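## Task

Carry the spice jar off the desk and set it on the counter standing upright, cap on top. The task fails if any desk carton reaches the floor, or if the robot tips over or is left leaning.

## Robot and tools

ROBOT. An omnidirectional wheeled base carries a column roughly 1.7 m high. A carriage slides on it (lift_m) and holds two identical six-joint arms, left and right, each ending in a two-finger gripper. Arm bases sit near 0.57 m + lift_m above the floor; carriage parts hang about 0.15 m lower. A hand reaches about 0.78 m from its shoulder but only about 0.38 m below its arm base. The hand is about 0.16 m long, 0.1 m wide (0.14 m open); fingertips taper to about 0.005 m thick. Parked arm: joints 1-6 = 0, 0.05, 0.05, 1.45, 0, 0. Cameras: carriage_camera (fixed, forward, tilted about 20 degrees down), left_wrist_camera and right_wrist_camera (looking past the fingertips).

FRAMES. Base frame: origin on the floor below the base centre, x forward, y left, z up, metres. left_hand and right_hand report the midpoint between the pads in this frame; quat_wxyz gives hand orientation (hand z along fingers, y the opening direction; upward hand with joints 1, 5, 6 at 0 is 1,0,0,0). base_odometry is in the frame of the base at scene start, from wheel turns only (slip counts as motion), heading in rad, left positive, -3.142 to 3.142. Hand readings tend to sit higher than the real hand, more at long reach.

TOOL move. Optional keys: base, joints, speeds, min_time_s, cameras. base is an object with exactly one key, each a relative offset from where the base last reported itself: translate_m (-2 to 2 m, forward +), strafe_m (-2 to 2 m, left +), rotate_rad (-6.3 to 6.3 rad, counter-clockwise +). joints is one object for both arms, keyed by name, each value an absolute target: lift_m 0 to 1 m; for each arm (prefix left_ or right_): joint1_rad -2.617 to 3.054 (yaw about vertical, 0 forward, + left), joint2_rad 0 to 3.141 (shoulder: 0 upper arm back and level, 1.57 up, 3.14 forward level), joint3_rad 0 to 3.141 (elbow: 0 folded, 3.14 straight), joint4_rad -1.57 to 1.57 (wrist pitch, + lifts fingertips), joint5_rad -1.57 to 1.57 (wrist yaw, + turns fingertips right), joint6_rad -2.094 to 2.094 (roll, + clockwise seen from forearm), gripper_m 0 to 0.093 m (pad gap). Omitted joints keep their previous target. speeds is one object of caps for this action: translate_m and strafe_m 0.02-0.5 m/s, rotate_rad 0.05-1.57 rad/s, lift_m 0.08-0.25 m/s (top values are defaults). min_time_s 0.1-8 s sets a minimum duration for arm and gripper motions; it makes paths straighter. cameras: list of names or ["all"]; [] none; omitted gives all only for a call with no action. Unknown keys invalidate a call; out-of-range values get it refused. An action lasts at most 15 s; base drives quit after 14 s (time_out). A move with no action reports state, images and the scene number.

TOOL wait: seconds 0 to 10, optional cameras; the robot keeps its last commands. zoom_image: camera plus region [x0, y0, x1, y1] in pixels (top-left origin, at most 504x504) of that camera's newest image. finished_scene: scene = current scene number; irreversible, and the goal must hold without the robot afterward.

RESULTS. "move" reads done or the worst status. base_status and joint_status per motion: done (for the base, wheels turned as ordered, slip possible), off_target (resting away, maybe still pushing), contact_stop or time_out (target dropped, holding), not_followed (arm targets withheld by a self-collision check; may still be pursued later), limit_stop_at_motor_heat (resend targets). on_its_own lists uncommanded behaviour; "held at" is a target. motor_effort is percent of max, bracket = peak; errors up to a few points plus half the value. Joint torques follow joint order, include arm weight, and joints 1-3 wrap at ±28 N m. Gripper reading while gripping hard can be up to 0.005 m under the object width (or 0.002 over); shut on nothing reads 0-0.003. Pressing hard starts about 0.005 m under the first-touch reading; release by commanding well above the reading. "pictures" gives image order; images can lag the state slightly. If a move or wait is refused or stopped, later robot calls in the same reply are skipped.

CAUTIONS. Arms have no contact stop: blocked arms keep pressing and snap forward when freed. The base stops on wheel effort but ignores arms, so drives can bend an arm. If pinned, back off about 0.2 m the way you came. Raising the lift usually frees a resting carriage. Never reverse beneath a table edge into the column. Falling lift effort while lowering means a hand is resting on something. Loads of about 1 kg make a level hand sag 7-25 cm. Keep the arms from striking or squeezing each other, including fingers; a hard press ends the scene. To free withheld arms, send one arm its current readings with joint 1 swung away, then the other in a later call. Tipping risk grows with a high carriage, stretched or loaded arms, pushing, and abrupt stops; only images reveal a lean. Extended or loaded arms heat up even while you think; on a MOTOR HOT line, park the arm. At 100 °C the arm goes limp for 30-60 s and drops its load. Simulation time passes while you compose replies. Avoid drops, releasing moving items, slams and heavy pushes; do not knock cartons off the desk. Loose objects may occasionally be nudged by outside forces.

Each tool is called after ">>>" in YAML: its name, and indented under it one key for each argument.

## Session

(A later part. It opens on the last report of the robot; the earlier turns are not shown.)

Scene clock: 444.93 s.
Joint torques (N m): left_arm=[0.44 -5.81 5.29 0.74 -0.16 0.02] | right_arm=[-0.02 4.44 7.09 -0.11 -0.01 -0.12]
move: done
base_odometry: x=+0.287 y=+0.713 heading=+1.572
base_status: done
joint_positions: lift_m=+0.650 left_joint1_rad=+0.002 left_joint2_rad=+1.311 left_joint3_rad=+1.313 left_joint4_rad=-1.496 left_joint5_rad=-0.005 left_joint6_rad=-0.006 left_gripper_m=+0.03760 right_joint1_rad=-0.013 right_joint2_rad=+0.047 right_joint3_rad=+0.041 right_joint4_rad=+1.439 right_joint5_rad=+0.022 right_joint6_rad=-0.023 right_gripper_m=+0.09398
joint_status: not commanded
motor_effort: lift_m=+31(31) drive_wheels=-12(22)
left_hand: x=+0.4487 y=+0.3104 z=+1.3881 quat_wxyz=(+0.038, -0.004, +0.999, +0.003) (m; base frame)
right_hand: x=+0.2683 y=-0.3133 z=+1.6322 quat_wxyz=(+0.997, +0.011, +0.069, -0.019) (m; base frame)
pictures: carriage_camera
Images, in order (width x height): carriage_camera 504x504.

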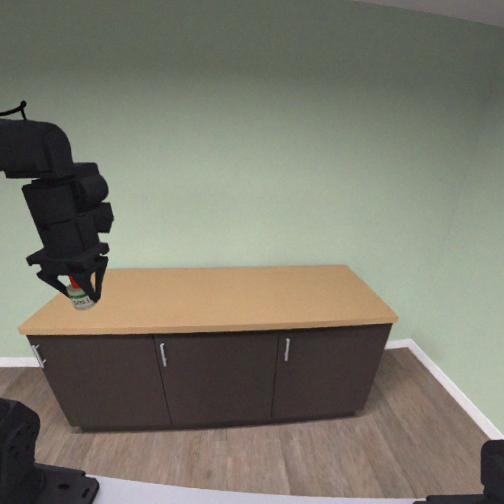

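>>> move:
  base: {"rotate_rad": 0.06}

>>> move:
  base: {"translate_m": 0.47}
  speeds: {"translate_m": 0.25}
  cameras: ["carriage_camera"]

>>> move:
  joints: {"left_joint1_rad": 0.0, "left_joint2_rad": 2.48, "left_joint3_rad": 1.535, "left_joint4_rad": -0.618}
  min_time_s: 3
  cameras: ["carriage_camera", "left_wrist_camera"]

Scene clock: 453.60 s.
Joint torques (N m): left_arm=[0.39 -5.64 5.44 0.77 -0.11 0.02] | right_arm=[0.01 4.37 7.06 -0.11 -0.01 -0.12]
move: done
base_odometry: x=+0.287 y=+0.713 heading=+1.631
base_status: done
joint_positions: lift_m=+0.650 left_joint1_rad=+0.002 left_joint2_rad=+1.311 left_joint3_rad=+1.313 left_joint4_rad=-1.496 left_joint5_rad=-0.007 left_joint6_rad=-0.006 left_gripper_m=+0.03760 right_joint1_rad=-0.013 right_joint2_rad=+0.047 right_joint3_rad=+0.041 right_joint4_rad=+1.439 right_joint5_rad=+0.022 right_joint6_rad=-0.023 right_gripper_m=+0.09398
joint_status: not commanded
motor_effort: lift_m=+31(31) drive_wheels=-8(11)
left_hand: x=+0.4486 y=+0.3105 z=+1.3882 quat_wxyz=(+0.038, -0.004, +0.999, +0.003) (m; base frame)
right_hand: x=+0.2682 y=-0.3133 z=+1.6323 quat_wxyz=(+0.997, +0.011, +0.069, -0.019) (m; base frame)

Scene clock: 456.77 s.
Joint torques (N m): left_arm=[0.49 -5.76 5.38 0.73 -0.14 0.01] | right_arm=[-0.02 4.38 7.06 -0.12 -0.02 -0.11]
move: done
base_odometry: x=+0.258 y=+1.182 heading=+1.632
base_status: done
joint_positions: lift_m=+0.650 left_joint1_rad=+0.001 left_joint2_rad=+1.311 left_joint3_rad=+1.313 left_joint4_rad=-1.496 left_joint5_rad=-0.007 left_joint6_rad=-0.006 left_gripper_m=+0.03760 right_joint1_rad=-0.013 right_joint2_rad=+0.047 right_joint3_rad=+0.041 right_joint4_rad=+1.440 right_joint5_rad=+0.022 right_joint6_rad=-0.023 right_gripper_m=+0.09398
joint_status: not commanded
motor_effort: lift_m=+31(31) drive_wheels=-11(21)
left_hand: x=+0.4485 y=+0.3106 z=+1.3882 quat_wxyz=(+0.038, -0.004, +0.999, +0.004) (m; base frame)
right_hand: x=+0.2679 y=-0.3133 z=+1.6323 quat_wxyz=(+0.997, +0.011, +0.068, -0.019) (m; base frame)
pictures: carriage_camera
Images, in order (width x height): carriage_camera 504x504.

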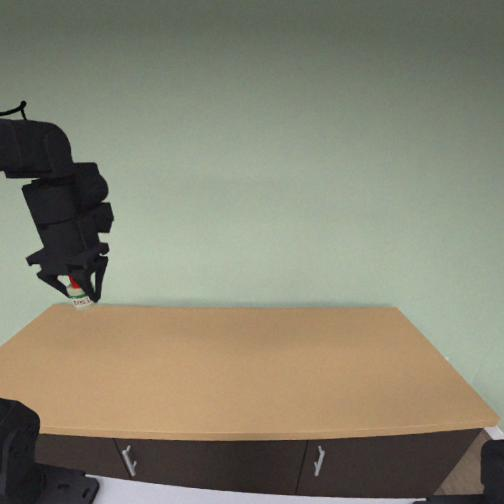

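Scene clock: 460.07 s.
Joint torques (N m): left_arm=[0.47 -12.93 7.41 0.73 -0.13 0.01] | right_arm=[0.05 4.46 7.1 -0.12 -0.01 -0.11]
move: done
base_odometry: x=+0.258 y=+1.182 heading=+1.632
base_status: not commanded
joint_positions: lift_m=+0.650 left_joint1_rad=+0.001 left_joint2_rad=+2.463 left_joint3_rad=+1.514 left_joint4_rad=-0.631 left_joint5_rad=-0.007 left_joint6_rad=-0.006 left_gripper_m=+0.03760 right_joint1_rad=-0.013 right_joint2_rad=+0.047 right_joint3_rad=+0.041 right_joint4_rad=+1.440 right_joint5_rad=+0.022 right_joint6_rad=-0.023 right_gripper_m=+0.09398
joint_status: all done
motor_effort: lift_m=+31(31) drive_wheels=+9(12)
left_hand: x=+0.6476 y=+0.3108 z=+1.0736 quat_wxyz=(-0.004, -0.004, +1.000, +0.004) (m; base frame)
right_hand: x=+0.2679 y=-0.3133 z=+1.6323 quat_wxyz=(+0.997, +0.011, +0.068, -0.019) (m; base frame)
pictures: carriage_camera, left_wrist_camera
Images, in order (width x height): carriage_camera 504x504, left_wrist_camera 504x504.

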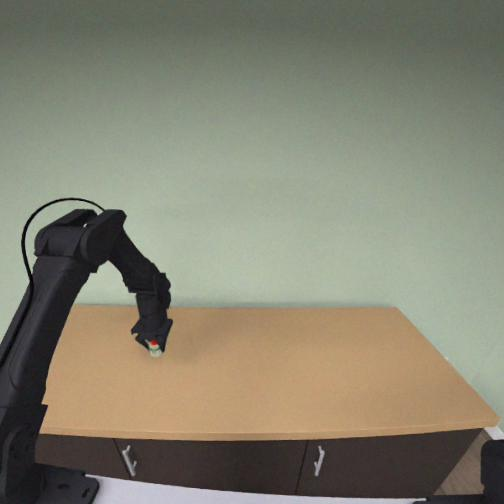

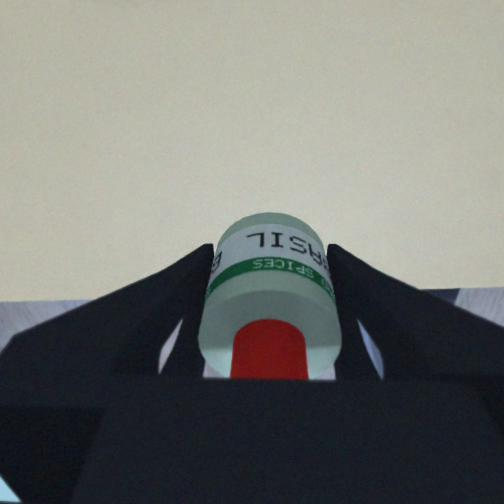

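>>> move:
  joints: {"lift_m": 0.555}
  speeds: {"lift_m": 0.12}

>>> move:
  joints: {"lift_m": 0.54}
  speeds: {"lift_m": 0.08}
  cameras: ["left_wrist_camera", "carriage_camera"]

Scene clock: 469.33 s.
Joint torques (N m): left_arm=[0.46 -13.79 6.84 0.64 -0.13 0.01] | right_arm=[0.05 4.42 7.12 -0.12 -0.01 -0.11]
move: done
base_odometry: x=+0.258 y=+1.182 heading=+1.632
base_status: not commanded
joint_positions: lift_m=+0.555 left_joint1_rad=+0.001 left_joint2_rad=+2.472 left_joint3_rad=+1.520 left_joint4_rad=-0.625 left_joint5_rad=-0.007 left_joint6_rad=-0.006 left_gripper_m=+0.03760 right_joint1_rad=-0.013 right_joint2_rad=+0.047 right_joint3_rad=+0.041 right_joint4_rad=+1.440 right_joint5_rad=+0.022 right_joint6_rad=-0.023 right_gripper_m=+0.09398
joint_status: all done
motor_effort: lift_m=+28(29) drive_wheels=+7(12)
left_hand: x=+0.6493 y=+0.3108 z=+0.9766 quat_wxyz=(-0.003, -0.004, +1.000, +0.004) (m; base frame)
right_hand: x=+0.2679 y=-0.3133 z=+1.5376 quat_wxyz=(+0.997, +0.011, +0.068, -0.019) (m; base frame)

Scene clock: 469.90 s.
Joint torques (N m): left_arm=[0.42 -14.04 6.53 0.64 -0.15 0.01] | right_arm=[0.01 4.4 7.06 -0.12 0 -0.12]
move: done
base_odometry: x=+0.258 y=+1.182 heading=+1.632
base_status: not commanded
joint_positions: lift_m=+0.540 left_joint1_rad=+0.001 left_joint2_rad=+2.473 left_joint3_rad=+1.522 left_joint4_rad=-0.622 left_joint5_rad=-0.007 left_joint6_rad=-0.006 left_gripper_m=+0.03760 right_joint1_rad=-0.013 right_joint2_rad=+0.047 right_joint3_rad=+0.041 right_joint4_rad=+1.440 right_joint5_rad=+0.022 right_joint6_rad=-0.023 right_gripper_m=+0.09398
joint_status: all done
motor_effort: lift_m=+27(29) drive_wheels=+8(11)
left_hand: x=+0.6503 y=+0.3108 z=+0.9612 quat_wxyz=(-0.002, -0.004, +1.000, +0.004) (m; base frame)
right_hand: x=+0.2679 y=-0.3133 z=+1.5226 quat_wxyz=(+0.997, +0.011, +0.068, -0.019) (m; base frame)
pictures: carriage_camera, left_wrist_camera
Images, in order (width x height): carriage_camera 504x504, left_wrist_camera 504x504.

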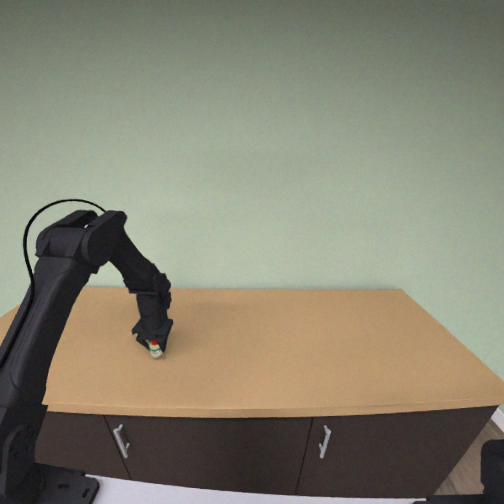

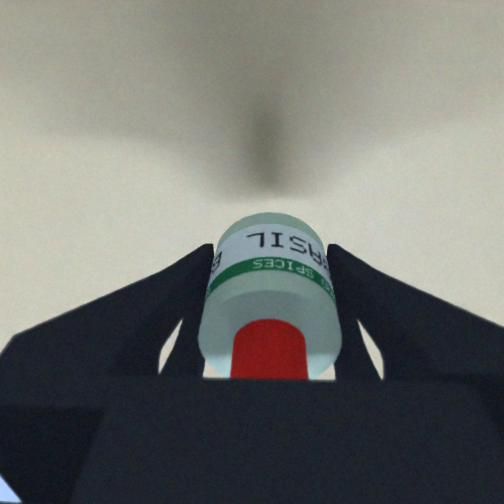

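>>> move:
  joints: {"lift_m": 0.533}
  speeds: {"lift_m": 0.08}

>>> move:
  joints: {"lift_m": 0.527}
  speeds: {"lift_m": 0.08}
  cameras: ["left_wrist_camera"]

Scene clock: 474.20 s.
Joint torques (N m): left_arm=[0.59 -14.19 6.52 0.59 -0.15 0.01] | right_arm=[-0.02 4.41 7.12 -0.12 -0.01 -0.12]
move: done
base_odometry: x=+0.258 y=+1.182 heading=+1.632
base_status: not commanded
joint_positions: lift_m=+0.533 left_joint1_rad=+0.001 left_joint2_rad=+2.476 left_joint3_rad=+1.523 left_joint4_rad=-0.621 left_joint5_rad=-0.007 left_joint6_rad=-0.006 left_gripper_m=+0.03760 right_joint1_rad=-0.013 right_joint2_rad=+0.047 right_joint3_rad=+0.041 right_joint4_rad=+1.440 right_joint5_rad=+0.022 right_joint6_rad=-0.023 right_gripper_m=+0.09398
joint_status: all done
motor_effort: lift_m=+28(28) drive_wheels=-12(12)
left_hand: x=+0.6503 y=+0.3108 z=+0.9532 quat_wxyz=(-0.002, -0.004, +1.000, +0.004) (m; base frame)
right_hand: x=+0.2679 y=-0.3133 z=+1.5156 quat_wxyz=(+0.997, +0.011, +0.068, -0.019) (m; base frame)

Scene clock: 474.63 s.
Joint torques (N m): left_arm=[0.59 -14.46 6.53 0.54 -0.13 0.01] | right_arm=[-0.02 4.42 7.05 -0.12 -0.02 -0.12]
move: done
base_odometry: x=+0.258 y=+1.182 heading=+1.632
base_status: not commanded
joint_positions: lift_m=+0.527 left_joint1_rad=+0.001 left_joint2_rad=+2.478 left_joint3_rad=+1.524 left_joint4_rad=-0.619 left_joint5_rad=-0.007 left_joint6_rad=-0.006 left_gripper_m=+0.03760 right_joint1_rad=-0.013 right_joint2_rad=+0.047 right_joint3_rad=+0.041 right_joint4_rad=+1.440 right_joint5_rad=+0.022 right_joint6_rad=-0.023 right_gripper_m=+0.09398
joint_status: all done
motor_effort: lift_m=+28(29) drive_wheels=-11(12)
left_hand: x=+0.6507 y=+0.3108 z=+0.9466 quat_wxyz=(-0.001, -0.004, +1.000, +0.004) (m; base frame)
right_hand: x=+0.2679 y=-0.3133 z=+1.5096 quat_wxyz=(+0.997, +0.011, +0.068, -0.019) (m; base frame)
pictures: left_wrist_camera
Images, in order (width x height): left_wrist_camera 504x504.

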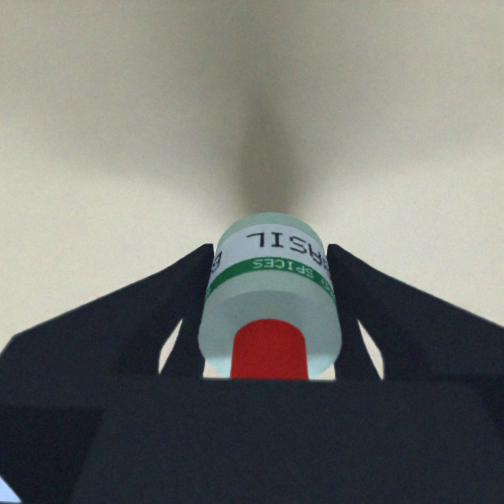

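>>> move:
  joints: {"lift_m": 0.522}
  speeds: {"lift_m": 0.08}

>>> move:
  joints: {"lift_m": 0.517}
  speeds: {"lift_m": 0.08}
  cameras: ["left_wrist_camera"]

Scene clock: 478.97 s.
Joint torques (N m): left_arm=[0.46 -14.78 6.41 0.58 -0.12 0.01] | right_arm=[0.03 4.42 7.04 -0.14 -0.01 -0.12]
move: done
base_odometry: x=+0.258 y=+1.182 heading=+1.632
base_status: not commanded
joint_positions: lift_m=+0.522 left_joint1_rad=+0.001 left_joint2_rad=+2.480 left_joint3_rad=+1.525 left_joint4_rad=-0.619 left_joint5_rad=-0.007 left_joint6_rad=-0.006 left_gripper_m=+0.03760 right_joint1_rad=-0.013 right_joint2_rad=+0.047 right_joint3_rad=+0.041 right_joint4_rad=+1.440 right_joint5_rad=+0.022 right_joint6_rad=-0.023 right_gripper_m=+0.09398
joint_status: all done
motor_effort: lift_m=+27(28) drive_wheels=-11(13)
left_hand: x=+0.6505 y=+0.3108 z=+0.9410 quat_wxyz=(-0.002, -0.004, +1.000, +0.004) (m; base frame)
right_hand: x=+0.2679 y=-0.3133 z=+1.5046 quat_wxyz=(+0.997, +0.011, +0.068, -0.019) (m; base frame)

Scene clock: 479.40 s.
Joint torques (N m): left_arm=[0.55 -14.94 6.26 0.6 -0.13 0.01] | right_arm=[0.03 4.38 7.08 -0.13 -0.01 -0.12]
move: done
base_odometry: x=+0.258 y=+1.182 heading=+1.632
base_status: not commanded
joint_positions: lift_m=+0.517 left_joint1_rad=+0.001 left_joint2_rad=+2.482 left_joint3_rad=+1.525 left_joint4_rad=-0.619 left_joint5_rad=-0.007 left_joint6_rad=-0.006 left_gripper_m=+0.03760 right_joint1_rad=-0.013 right_joint2_rad=+0.047 right_joint3_rad=+0.041 right_joint4_rad=+1.440 right_joint5_rad=+0.022 right_joint6_rad=-0.023 right_gripper_m=+0.09398
joint_status: all done
motor_effort: lift_m=+27(29) drive_wheels=-10(13)
left_hand: x=+0.6503 y=+0.3108 z=+0.9353 quat_wxyz=(-0.002, -0.004, +1.000, +0.004) (m; base frame)
right_hand: x=+0.2679 y=-0.3133 z=+1.4996 quat_wxyz=(+0.997, +0.011, +0.068, -0.019) (m; base frame)
pictures: left_wrist_camera
Images, in order (width x height): left_wrist_camera 504x504.

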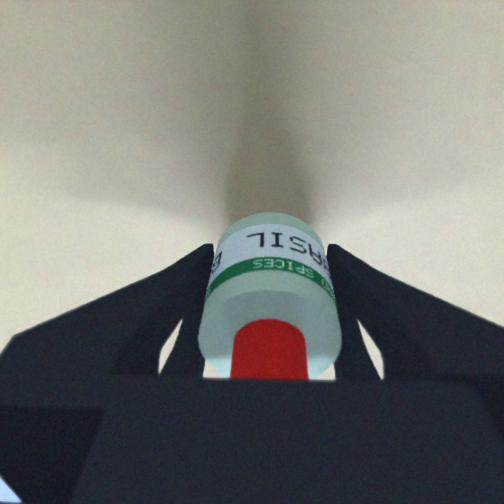

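>>> move:
  joints: {"lift_m": 0.512}
  speeds: {"lift_m": 0.08}

>>> move:
  joints: {"lift_m": 0.507}
  speeds: {"lift_m": 0.08}
  cameras: ["left_wrist_camera"]

Scene clock: 486.30 s.
Joint torques (N m): left_arm=[0.49 -15.12 6.23 0.56 -0.12 0.02] | right_arm=[-0.02 4.46 7.09 -0.12 -0.01 -0.12]
move: done
base_odometry: x=+0.258 y=+1.182 heading=+1.632
base_status: not commanded
joint_positions: lift_m=+0.512 left_joint1_rad=+0.001 left_joint2_rad=+2.484 left_joint3_rad=+1.525 left_joint4_rad=-0.619 left_joint5_rad=-0.007 left_joint6_rad=-0.006 left_gripper_m=+0.03760 right_joint1_rad=-0.013 right_joint2_rad=+0.047 right_joint3_rad=+0.041 right_joint4_rad=+1.440 right_joint5_rad=+0.022 right_joint6_rad=-0.023 right_gripper_m=+0.09398
joint_status: all done
motor_effort: lift_m=+28(29) drive_wheels=-12(13)
left_hand: x=+0.6501 y=+0.3108 z=+0.9298 quat_wxyz=(-0.003, -0.004, +1.000, +0.004) (m; base frame)
right_hand: x=+0.2679 y=-0.3133 z=+1.4946 quat_wxyz=(+0.997, +0.011, +0.068, -0.019) (m; base frame)

Scene clock: 486.73 s.
Joint torques (N m): left_arm=[0.44 -15.17 6.2 0.53 -0.13 0.01] | right_arm=[0.01 4.41 7.06 -0.12 -0.01 -0.11]
move: done
base_odometry: x=+0.258 y=+1.182 heading=+1.632
base_status: not commanded
joint_positions: lift_m=+0.507 left_joint1_rad=+0.001 left_joint2_rad=+2.485 left_joint3_rad=+1.525 left_joint4_rad=-0.618 left_joint5_rad=-0.007 left_joint6_rad=-0.006 left_gripper_m=+0.03760 right_joint1_rad=-0.013 right_joint2_rad=+0.047 right_joint3_rad=+0.041 right_joint4_rad=+1.440 right_joint5_rad=+0.022 right_joint6_rad=-0.023 right_gripper_m=+0.09398
joint_status: all done
motor_effort: lift_m=+27(28) drive_wheels=-12(14)
left_hand: x=+0.6498 y=+0.3108 z=+0.9241 quat_wxyz=(-0.004, -0.004, +1.000, +0.004) (m; base frame)
right_hand: x=+0.2679 y=-0.3133 z=+1.4896 quat_wxyz=(+0.997, +0.011, +0.068, -0.019) (m; base frame)
pictures: left_wrist_camera
Images, in order (width x height): left_wrist_camera 504x504.

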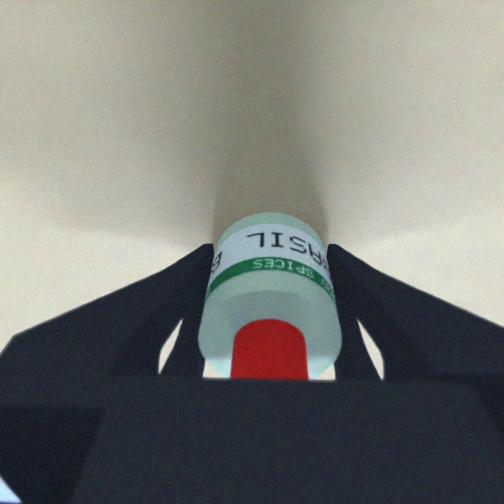

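>>> move:
  joints: {"lift_m": 0.5035}
  speeds: {"lift_m": 0.08}

>>> move:
  joints: {"lift_m": 0.5}
  speeds: {"lift_m": 0.08}
  cameras: ["left_wrist_camera"]

Scene clock: 493.53 s.
Joint torques (N m): left_arm=[0.5 -15.13 5.96 0.53 -0.13 0.02] | right_arm=[0.02 4.42 7.1 -0.12 -0.01 -0.12]
move: done
base_odometry: x=+0.258 y=+1.182 heading=+1.632
base_status: not commanded
joint_positions: lift_m=+0.504 left_joint1_rad=+0.001 left_joint2_rad=+2.483 left_joint3_rad=+1.528 left_joint4_rad=-0.618 left_joint5_rad=-0.007 left_joint6_rad=-0.005 left_gripper_m=+0.03760 right_joint1_rad=-0.013 right_joint2_rad=+0.047 right_joint3_rad=+0.041 right_joint4_rad=+1.440 right_joint5_rad=+0.022 right_joint6_rad=-0.023 right_gripper_m=+0.09398
joint_status: all done
motor_effort: lift_m=+26(28) drive_wheels=-11(12)
left_hand: x=+0.6513 y=+0.3108 z=+0.9220 quat_wxyz=(-0.001, -0.003, +1.000, +0.004) (m; base frame)
right_hand: x=+0.2679 y=-0.3133 z=+1.4862 quat_wxyz=(+0.997, +0.011, +0.068, -0.019) (m; base frame)

Scene clock: 493.93 s.
Joint torques (N m): left_arm=[0.49 -14.34 5.89 0.67 -0.12 0.01] | right_arm=[-0.01 4.38 7.1 -0.12 0 -0.13]
move: done
base_odometry: x=+0.258 y=+1.182 heading=+1.632
base_status: not commanded
joint_positions: lift_m=+0.500 left_joint1_rad=+0.001 left_joint2_rad=+2.477 left_joint3_rad=+1.529 left_joint4_rad=-0.627 left_joint5_rad=-0.007 left_joint6_rad=-0.005 left_gripper_m=+0.03760 right_joint1_rad=-0.013 right_joint2_rad=+0.047 right_joint3_rad=+0.041 right_joint4_rad=+1.440 right_joint5_rad=+0.022 right_joint6_rad=-0.023 right_gripper_m=+0.09398
joint_status: all done
motor_effort: lift_m=+25(26) drive_wheels=-12(12)
left_hand: x=+0.6513 y=+0.3108 z=+0.9214 quat_wxyz=(-0.002, -0.003, +1.000, +0.004) (m; base frame)
right_hand: x=+0.2679 y=-0.3133 z=+1.4828 quat_wxyz=(+0.997, +0.011, +0.068, -0.019) (m; base frame)
pictures: left_wrist_camera
Images, in order (width x height): left_wrist_camera 504x504.

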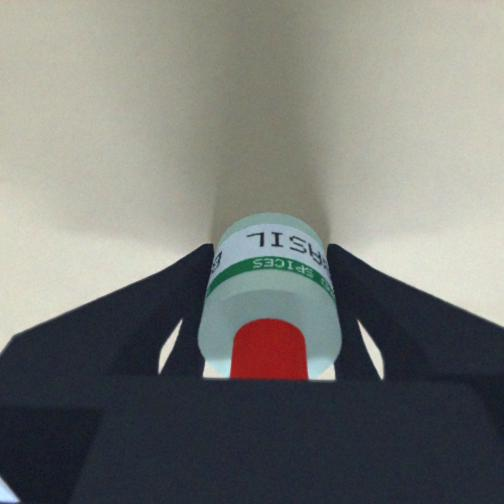

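>>> move:
  joints: {"lift_m": 0.503}
  speeds: {"lift_m": 0.08}

>>> move:
  joints: {"left_gripper_m": 0.044}
  min_time_s: 1.5
  cameras: ["left_wrist_camera"]

>>> move:
  joints: {"left_gripper_m": 0.088}
  min_time_s: 2.0
  cameras: ["left_wrist_camera"]

Scene clock: 500.97 s.
Joint torques (N m): left_arm=[0.49 -14.38 5.9 0.6 -0.13 0.03] | right_arm=[0.02 4.41 7.1 -0.12 -0.01 -0.12]
move: done
base_odometry: x=+0.258 y=+1.182 heading=+1.632
base_status: not commanded
joint_positions: lift_m=+0.503 left_joint1_rad=+0.001 left_joint2_rad=+2.477 left_joint3_rad=+1.529 left_joint4_rad=-0.622 left_joint5_rad=-0.007 left_joint6_rad=-0.005 left_gripper_m=+0.03760 right_joint1_rad=-0.013 right_joint2_rad=+0.047 right_joint3_rad=+0.041 right_joint4_rad=+1.440 right_joint5_rad=+0.022 right_joint6_rad=-0.023 right_gripper_m=+0.09398
joint_status: all done
motor_effort: lift_m=+32(34) drive_wheels=+7(13)
left_hand: x=+0.6525 y=+0.3108 z=+0.9238 quat_wxyz=(+0.001, -0.003, +1.000, +0.004) (m; base frame)
right_hand: x=+0.2679 y=-0.3133 z=+1.4852 quat_wxyz=(+0.997, +0.011, +0.068, -0.019) (m; base frame)

Scene clock: 502.77 s.
Joint torques (N m): left_arm=[0.57 -14.39 5.91 0.62 -0.13 0.01] | right_arm=[0.01 4.37 7.13 -0.12 -0.01 -0.12]
move: done
base_odometry: x=+0.258 y=+1.182 heading=+1.632
base_status: not commanded
joint_positions: lift_m=+0.503 left_joint1_rad=+0.001 left_joint2_rad=+2.477 left_joint3_rad=+1.529 left_joint4_rad=-0.622 left_joint5_rad=-0.007 left_joint6_rad=-0.005 left_gripper_m=+0.04392 right_joint1_rad=-0.013 right_joint2_rad=+0.047 right_joint3_rad=+0.041 right_joint4_rad=+1.440 right_joint5_rad=+0.022 right_joint6_rad=-0.023 right_gripper_m=+0.09398
joint_status: all done
motor_effort: lift_m=+32(32) drive_wheels=-12(13)
left_hand: x=+0.6525 y=+0.3108 z=+0.9238 quat_wxyz=(+0.001, -0.003, +1.000, +0.004) (m; base frame)
right_hand: x=+0.2679 y=-0.3133 z=+1.4852 quat_wxyz=(+0.997, +0.011, +0.068, -0.019) (m; base frame)
pictures: left_wrist_camera
Images, in order (width x height): left_wrist_camera 504x504.

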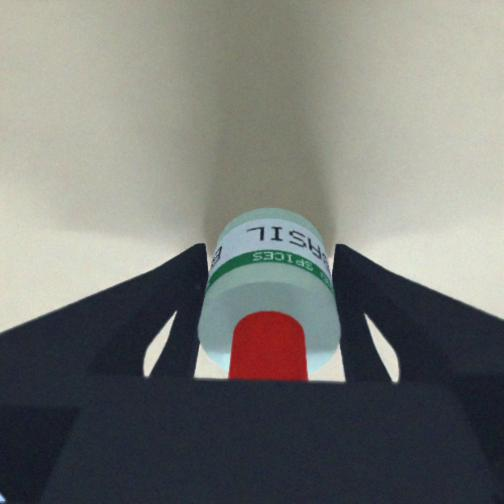

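Scene clock: 505.07 s.
Joint torques (N m): left_arm=[0.5 -14.35 5.9 0.63 -0.12 0.01] | right_arm=[-0.03 4.41 7.13 -0.12 -0.01 -0.12]
move: done
base_odometry: x=+0.258 y=+1.182 heading=+1.632
base_status: not commanded
joint_positions: lift_m=+0.503 left_joint1_rad=+0.001 left_joint2_rad=+2.477 left_joint3_rad=+1.529 left_joint4_rad=-0.622 left_joint5_rad=-0.007 left_joint6_rad=-0.005 left_gripper_m=+0.08790 right_joint1_rad=-0.013 right_joint2_rad=+0.047 right_joint3_rad=+0.041 right_joint4_rad=+1.440 right_joint5_rad=+0.022 right_joint6_rad=-0.023 right_gripper_m=+0.09398
joint_status: all done
motor_effort: lift_m=+32(32) drive_wheels=-12(13)
left_hand: x=+0.6525 y=+0.3108 z=+0.9238 quat_wxyz=(+0.001, -0.003, +1.000, +0.004) (m; base frame)
right_hand: x=+0.2679 y=-0.3133 z=+1.4852 quat_wxyz=(+0.997, +0.011, +0.068, -0.019) (m; base frame)
pictures: left_wrist_camera
Images, in order (width x height): left_wrist_camera 504x504.

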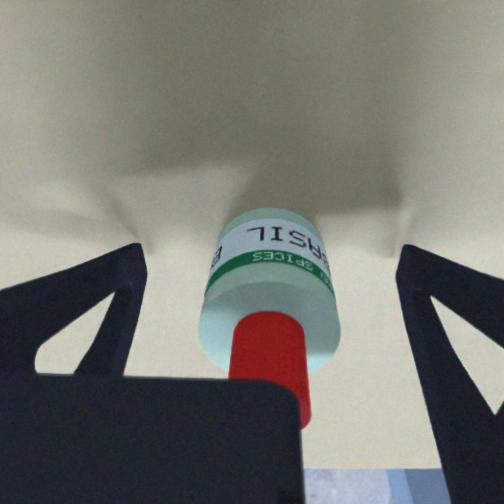

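>>> move:
  joints: {"lift_m": 0.62}
  speeds: {"lift_m": 0.1}
  cameras: ["left_wrist_camera", "carriage_camera"]

>>> zoom_image:
  camera: "carriage_camera"
  region: [90, 300, 230, 440]

Scene clock: 510.93 s.
Joint torques (N m): left_arm=[0.47 -14.52 5.9 0.58 -0.13 0.02] | right_arm=[0.01 4.37 7.15 -0.12 -0.01 -0.13]
move: done
base_odometry: x=+0.258 y=+1.182 heading=+1.632
base_status: not commanded
joint_positions: lift_m=+0.620 left_joint1_rad=+0.001 left_joint2_rad=+2.478 left_joint3_rad=+1.529 left_joint4_rad=-0.619 left_joint5_rad=-0.007 left_joint6_rad=-0.005 left_gripper_m=+0.08790 right_joint1_rad=-0.013 right_joint2_rad=+0.047 right_joint3_rad=+0.041 right_joint4_rad=+1.440 right_joint5_rad=+0.022 right_joint6_rad=-0.023 right_gripper_m=+0.09398
joint_status: all done
motor_effort: lift_m=+31(37) drive_wheels=+8(14)
left_hand: x=+0.6530 y=+0.3108 z=+1.0406 quat_wxyz=(+0.002, -0.003, +1.000, +0.004) (m; base frame)
right_hand: x=+0.2679 y=-0.3133 z=+1.6023 quat_wxyz=(+0.997, +0.011, +0.068, -0.019) (m; base frame)
pictures: carriage_camera, left_wrist_camera
Images, in order (width x height): carriage_camera 504x504, left_wrist_camera 504x504.

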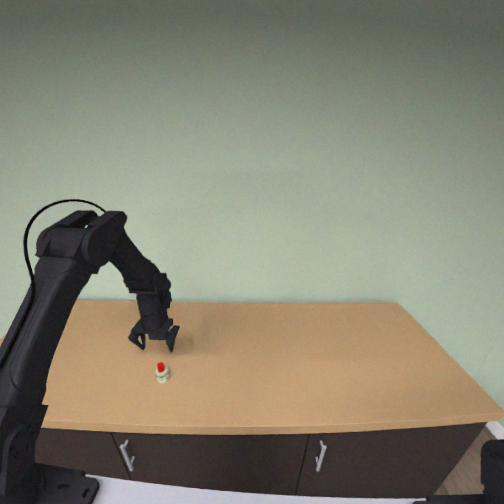

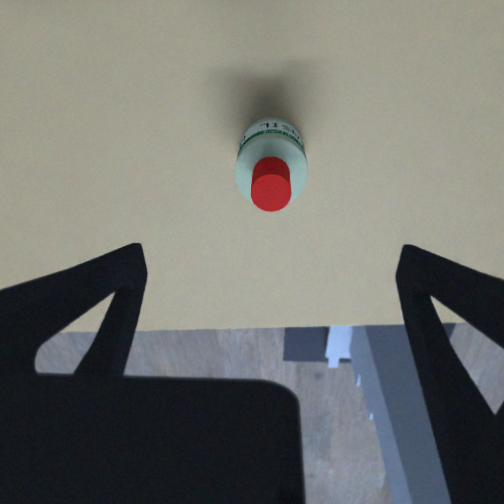

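Scaled by 3.600 from the camera's 504x504 image, which has a finer 720x720 frame.

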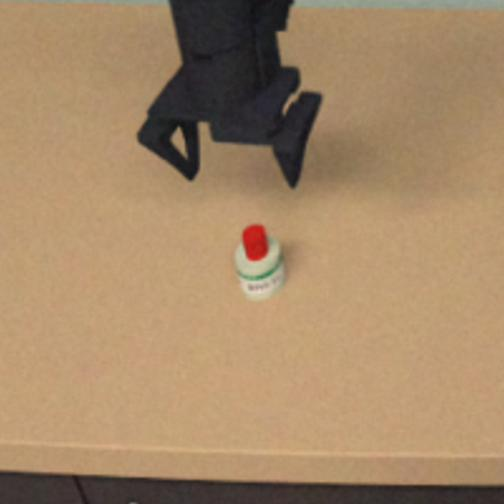

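The jar is standing upright on the counter with its cap up, and the cartons are still on the desk.

>>> finished_scene:
  scene: 3

The scene is finished: the task was done.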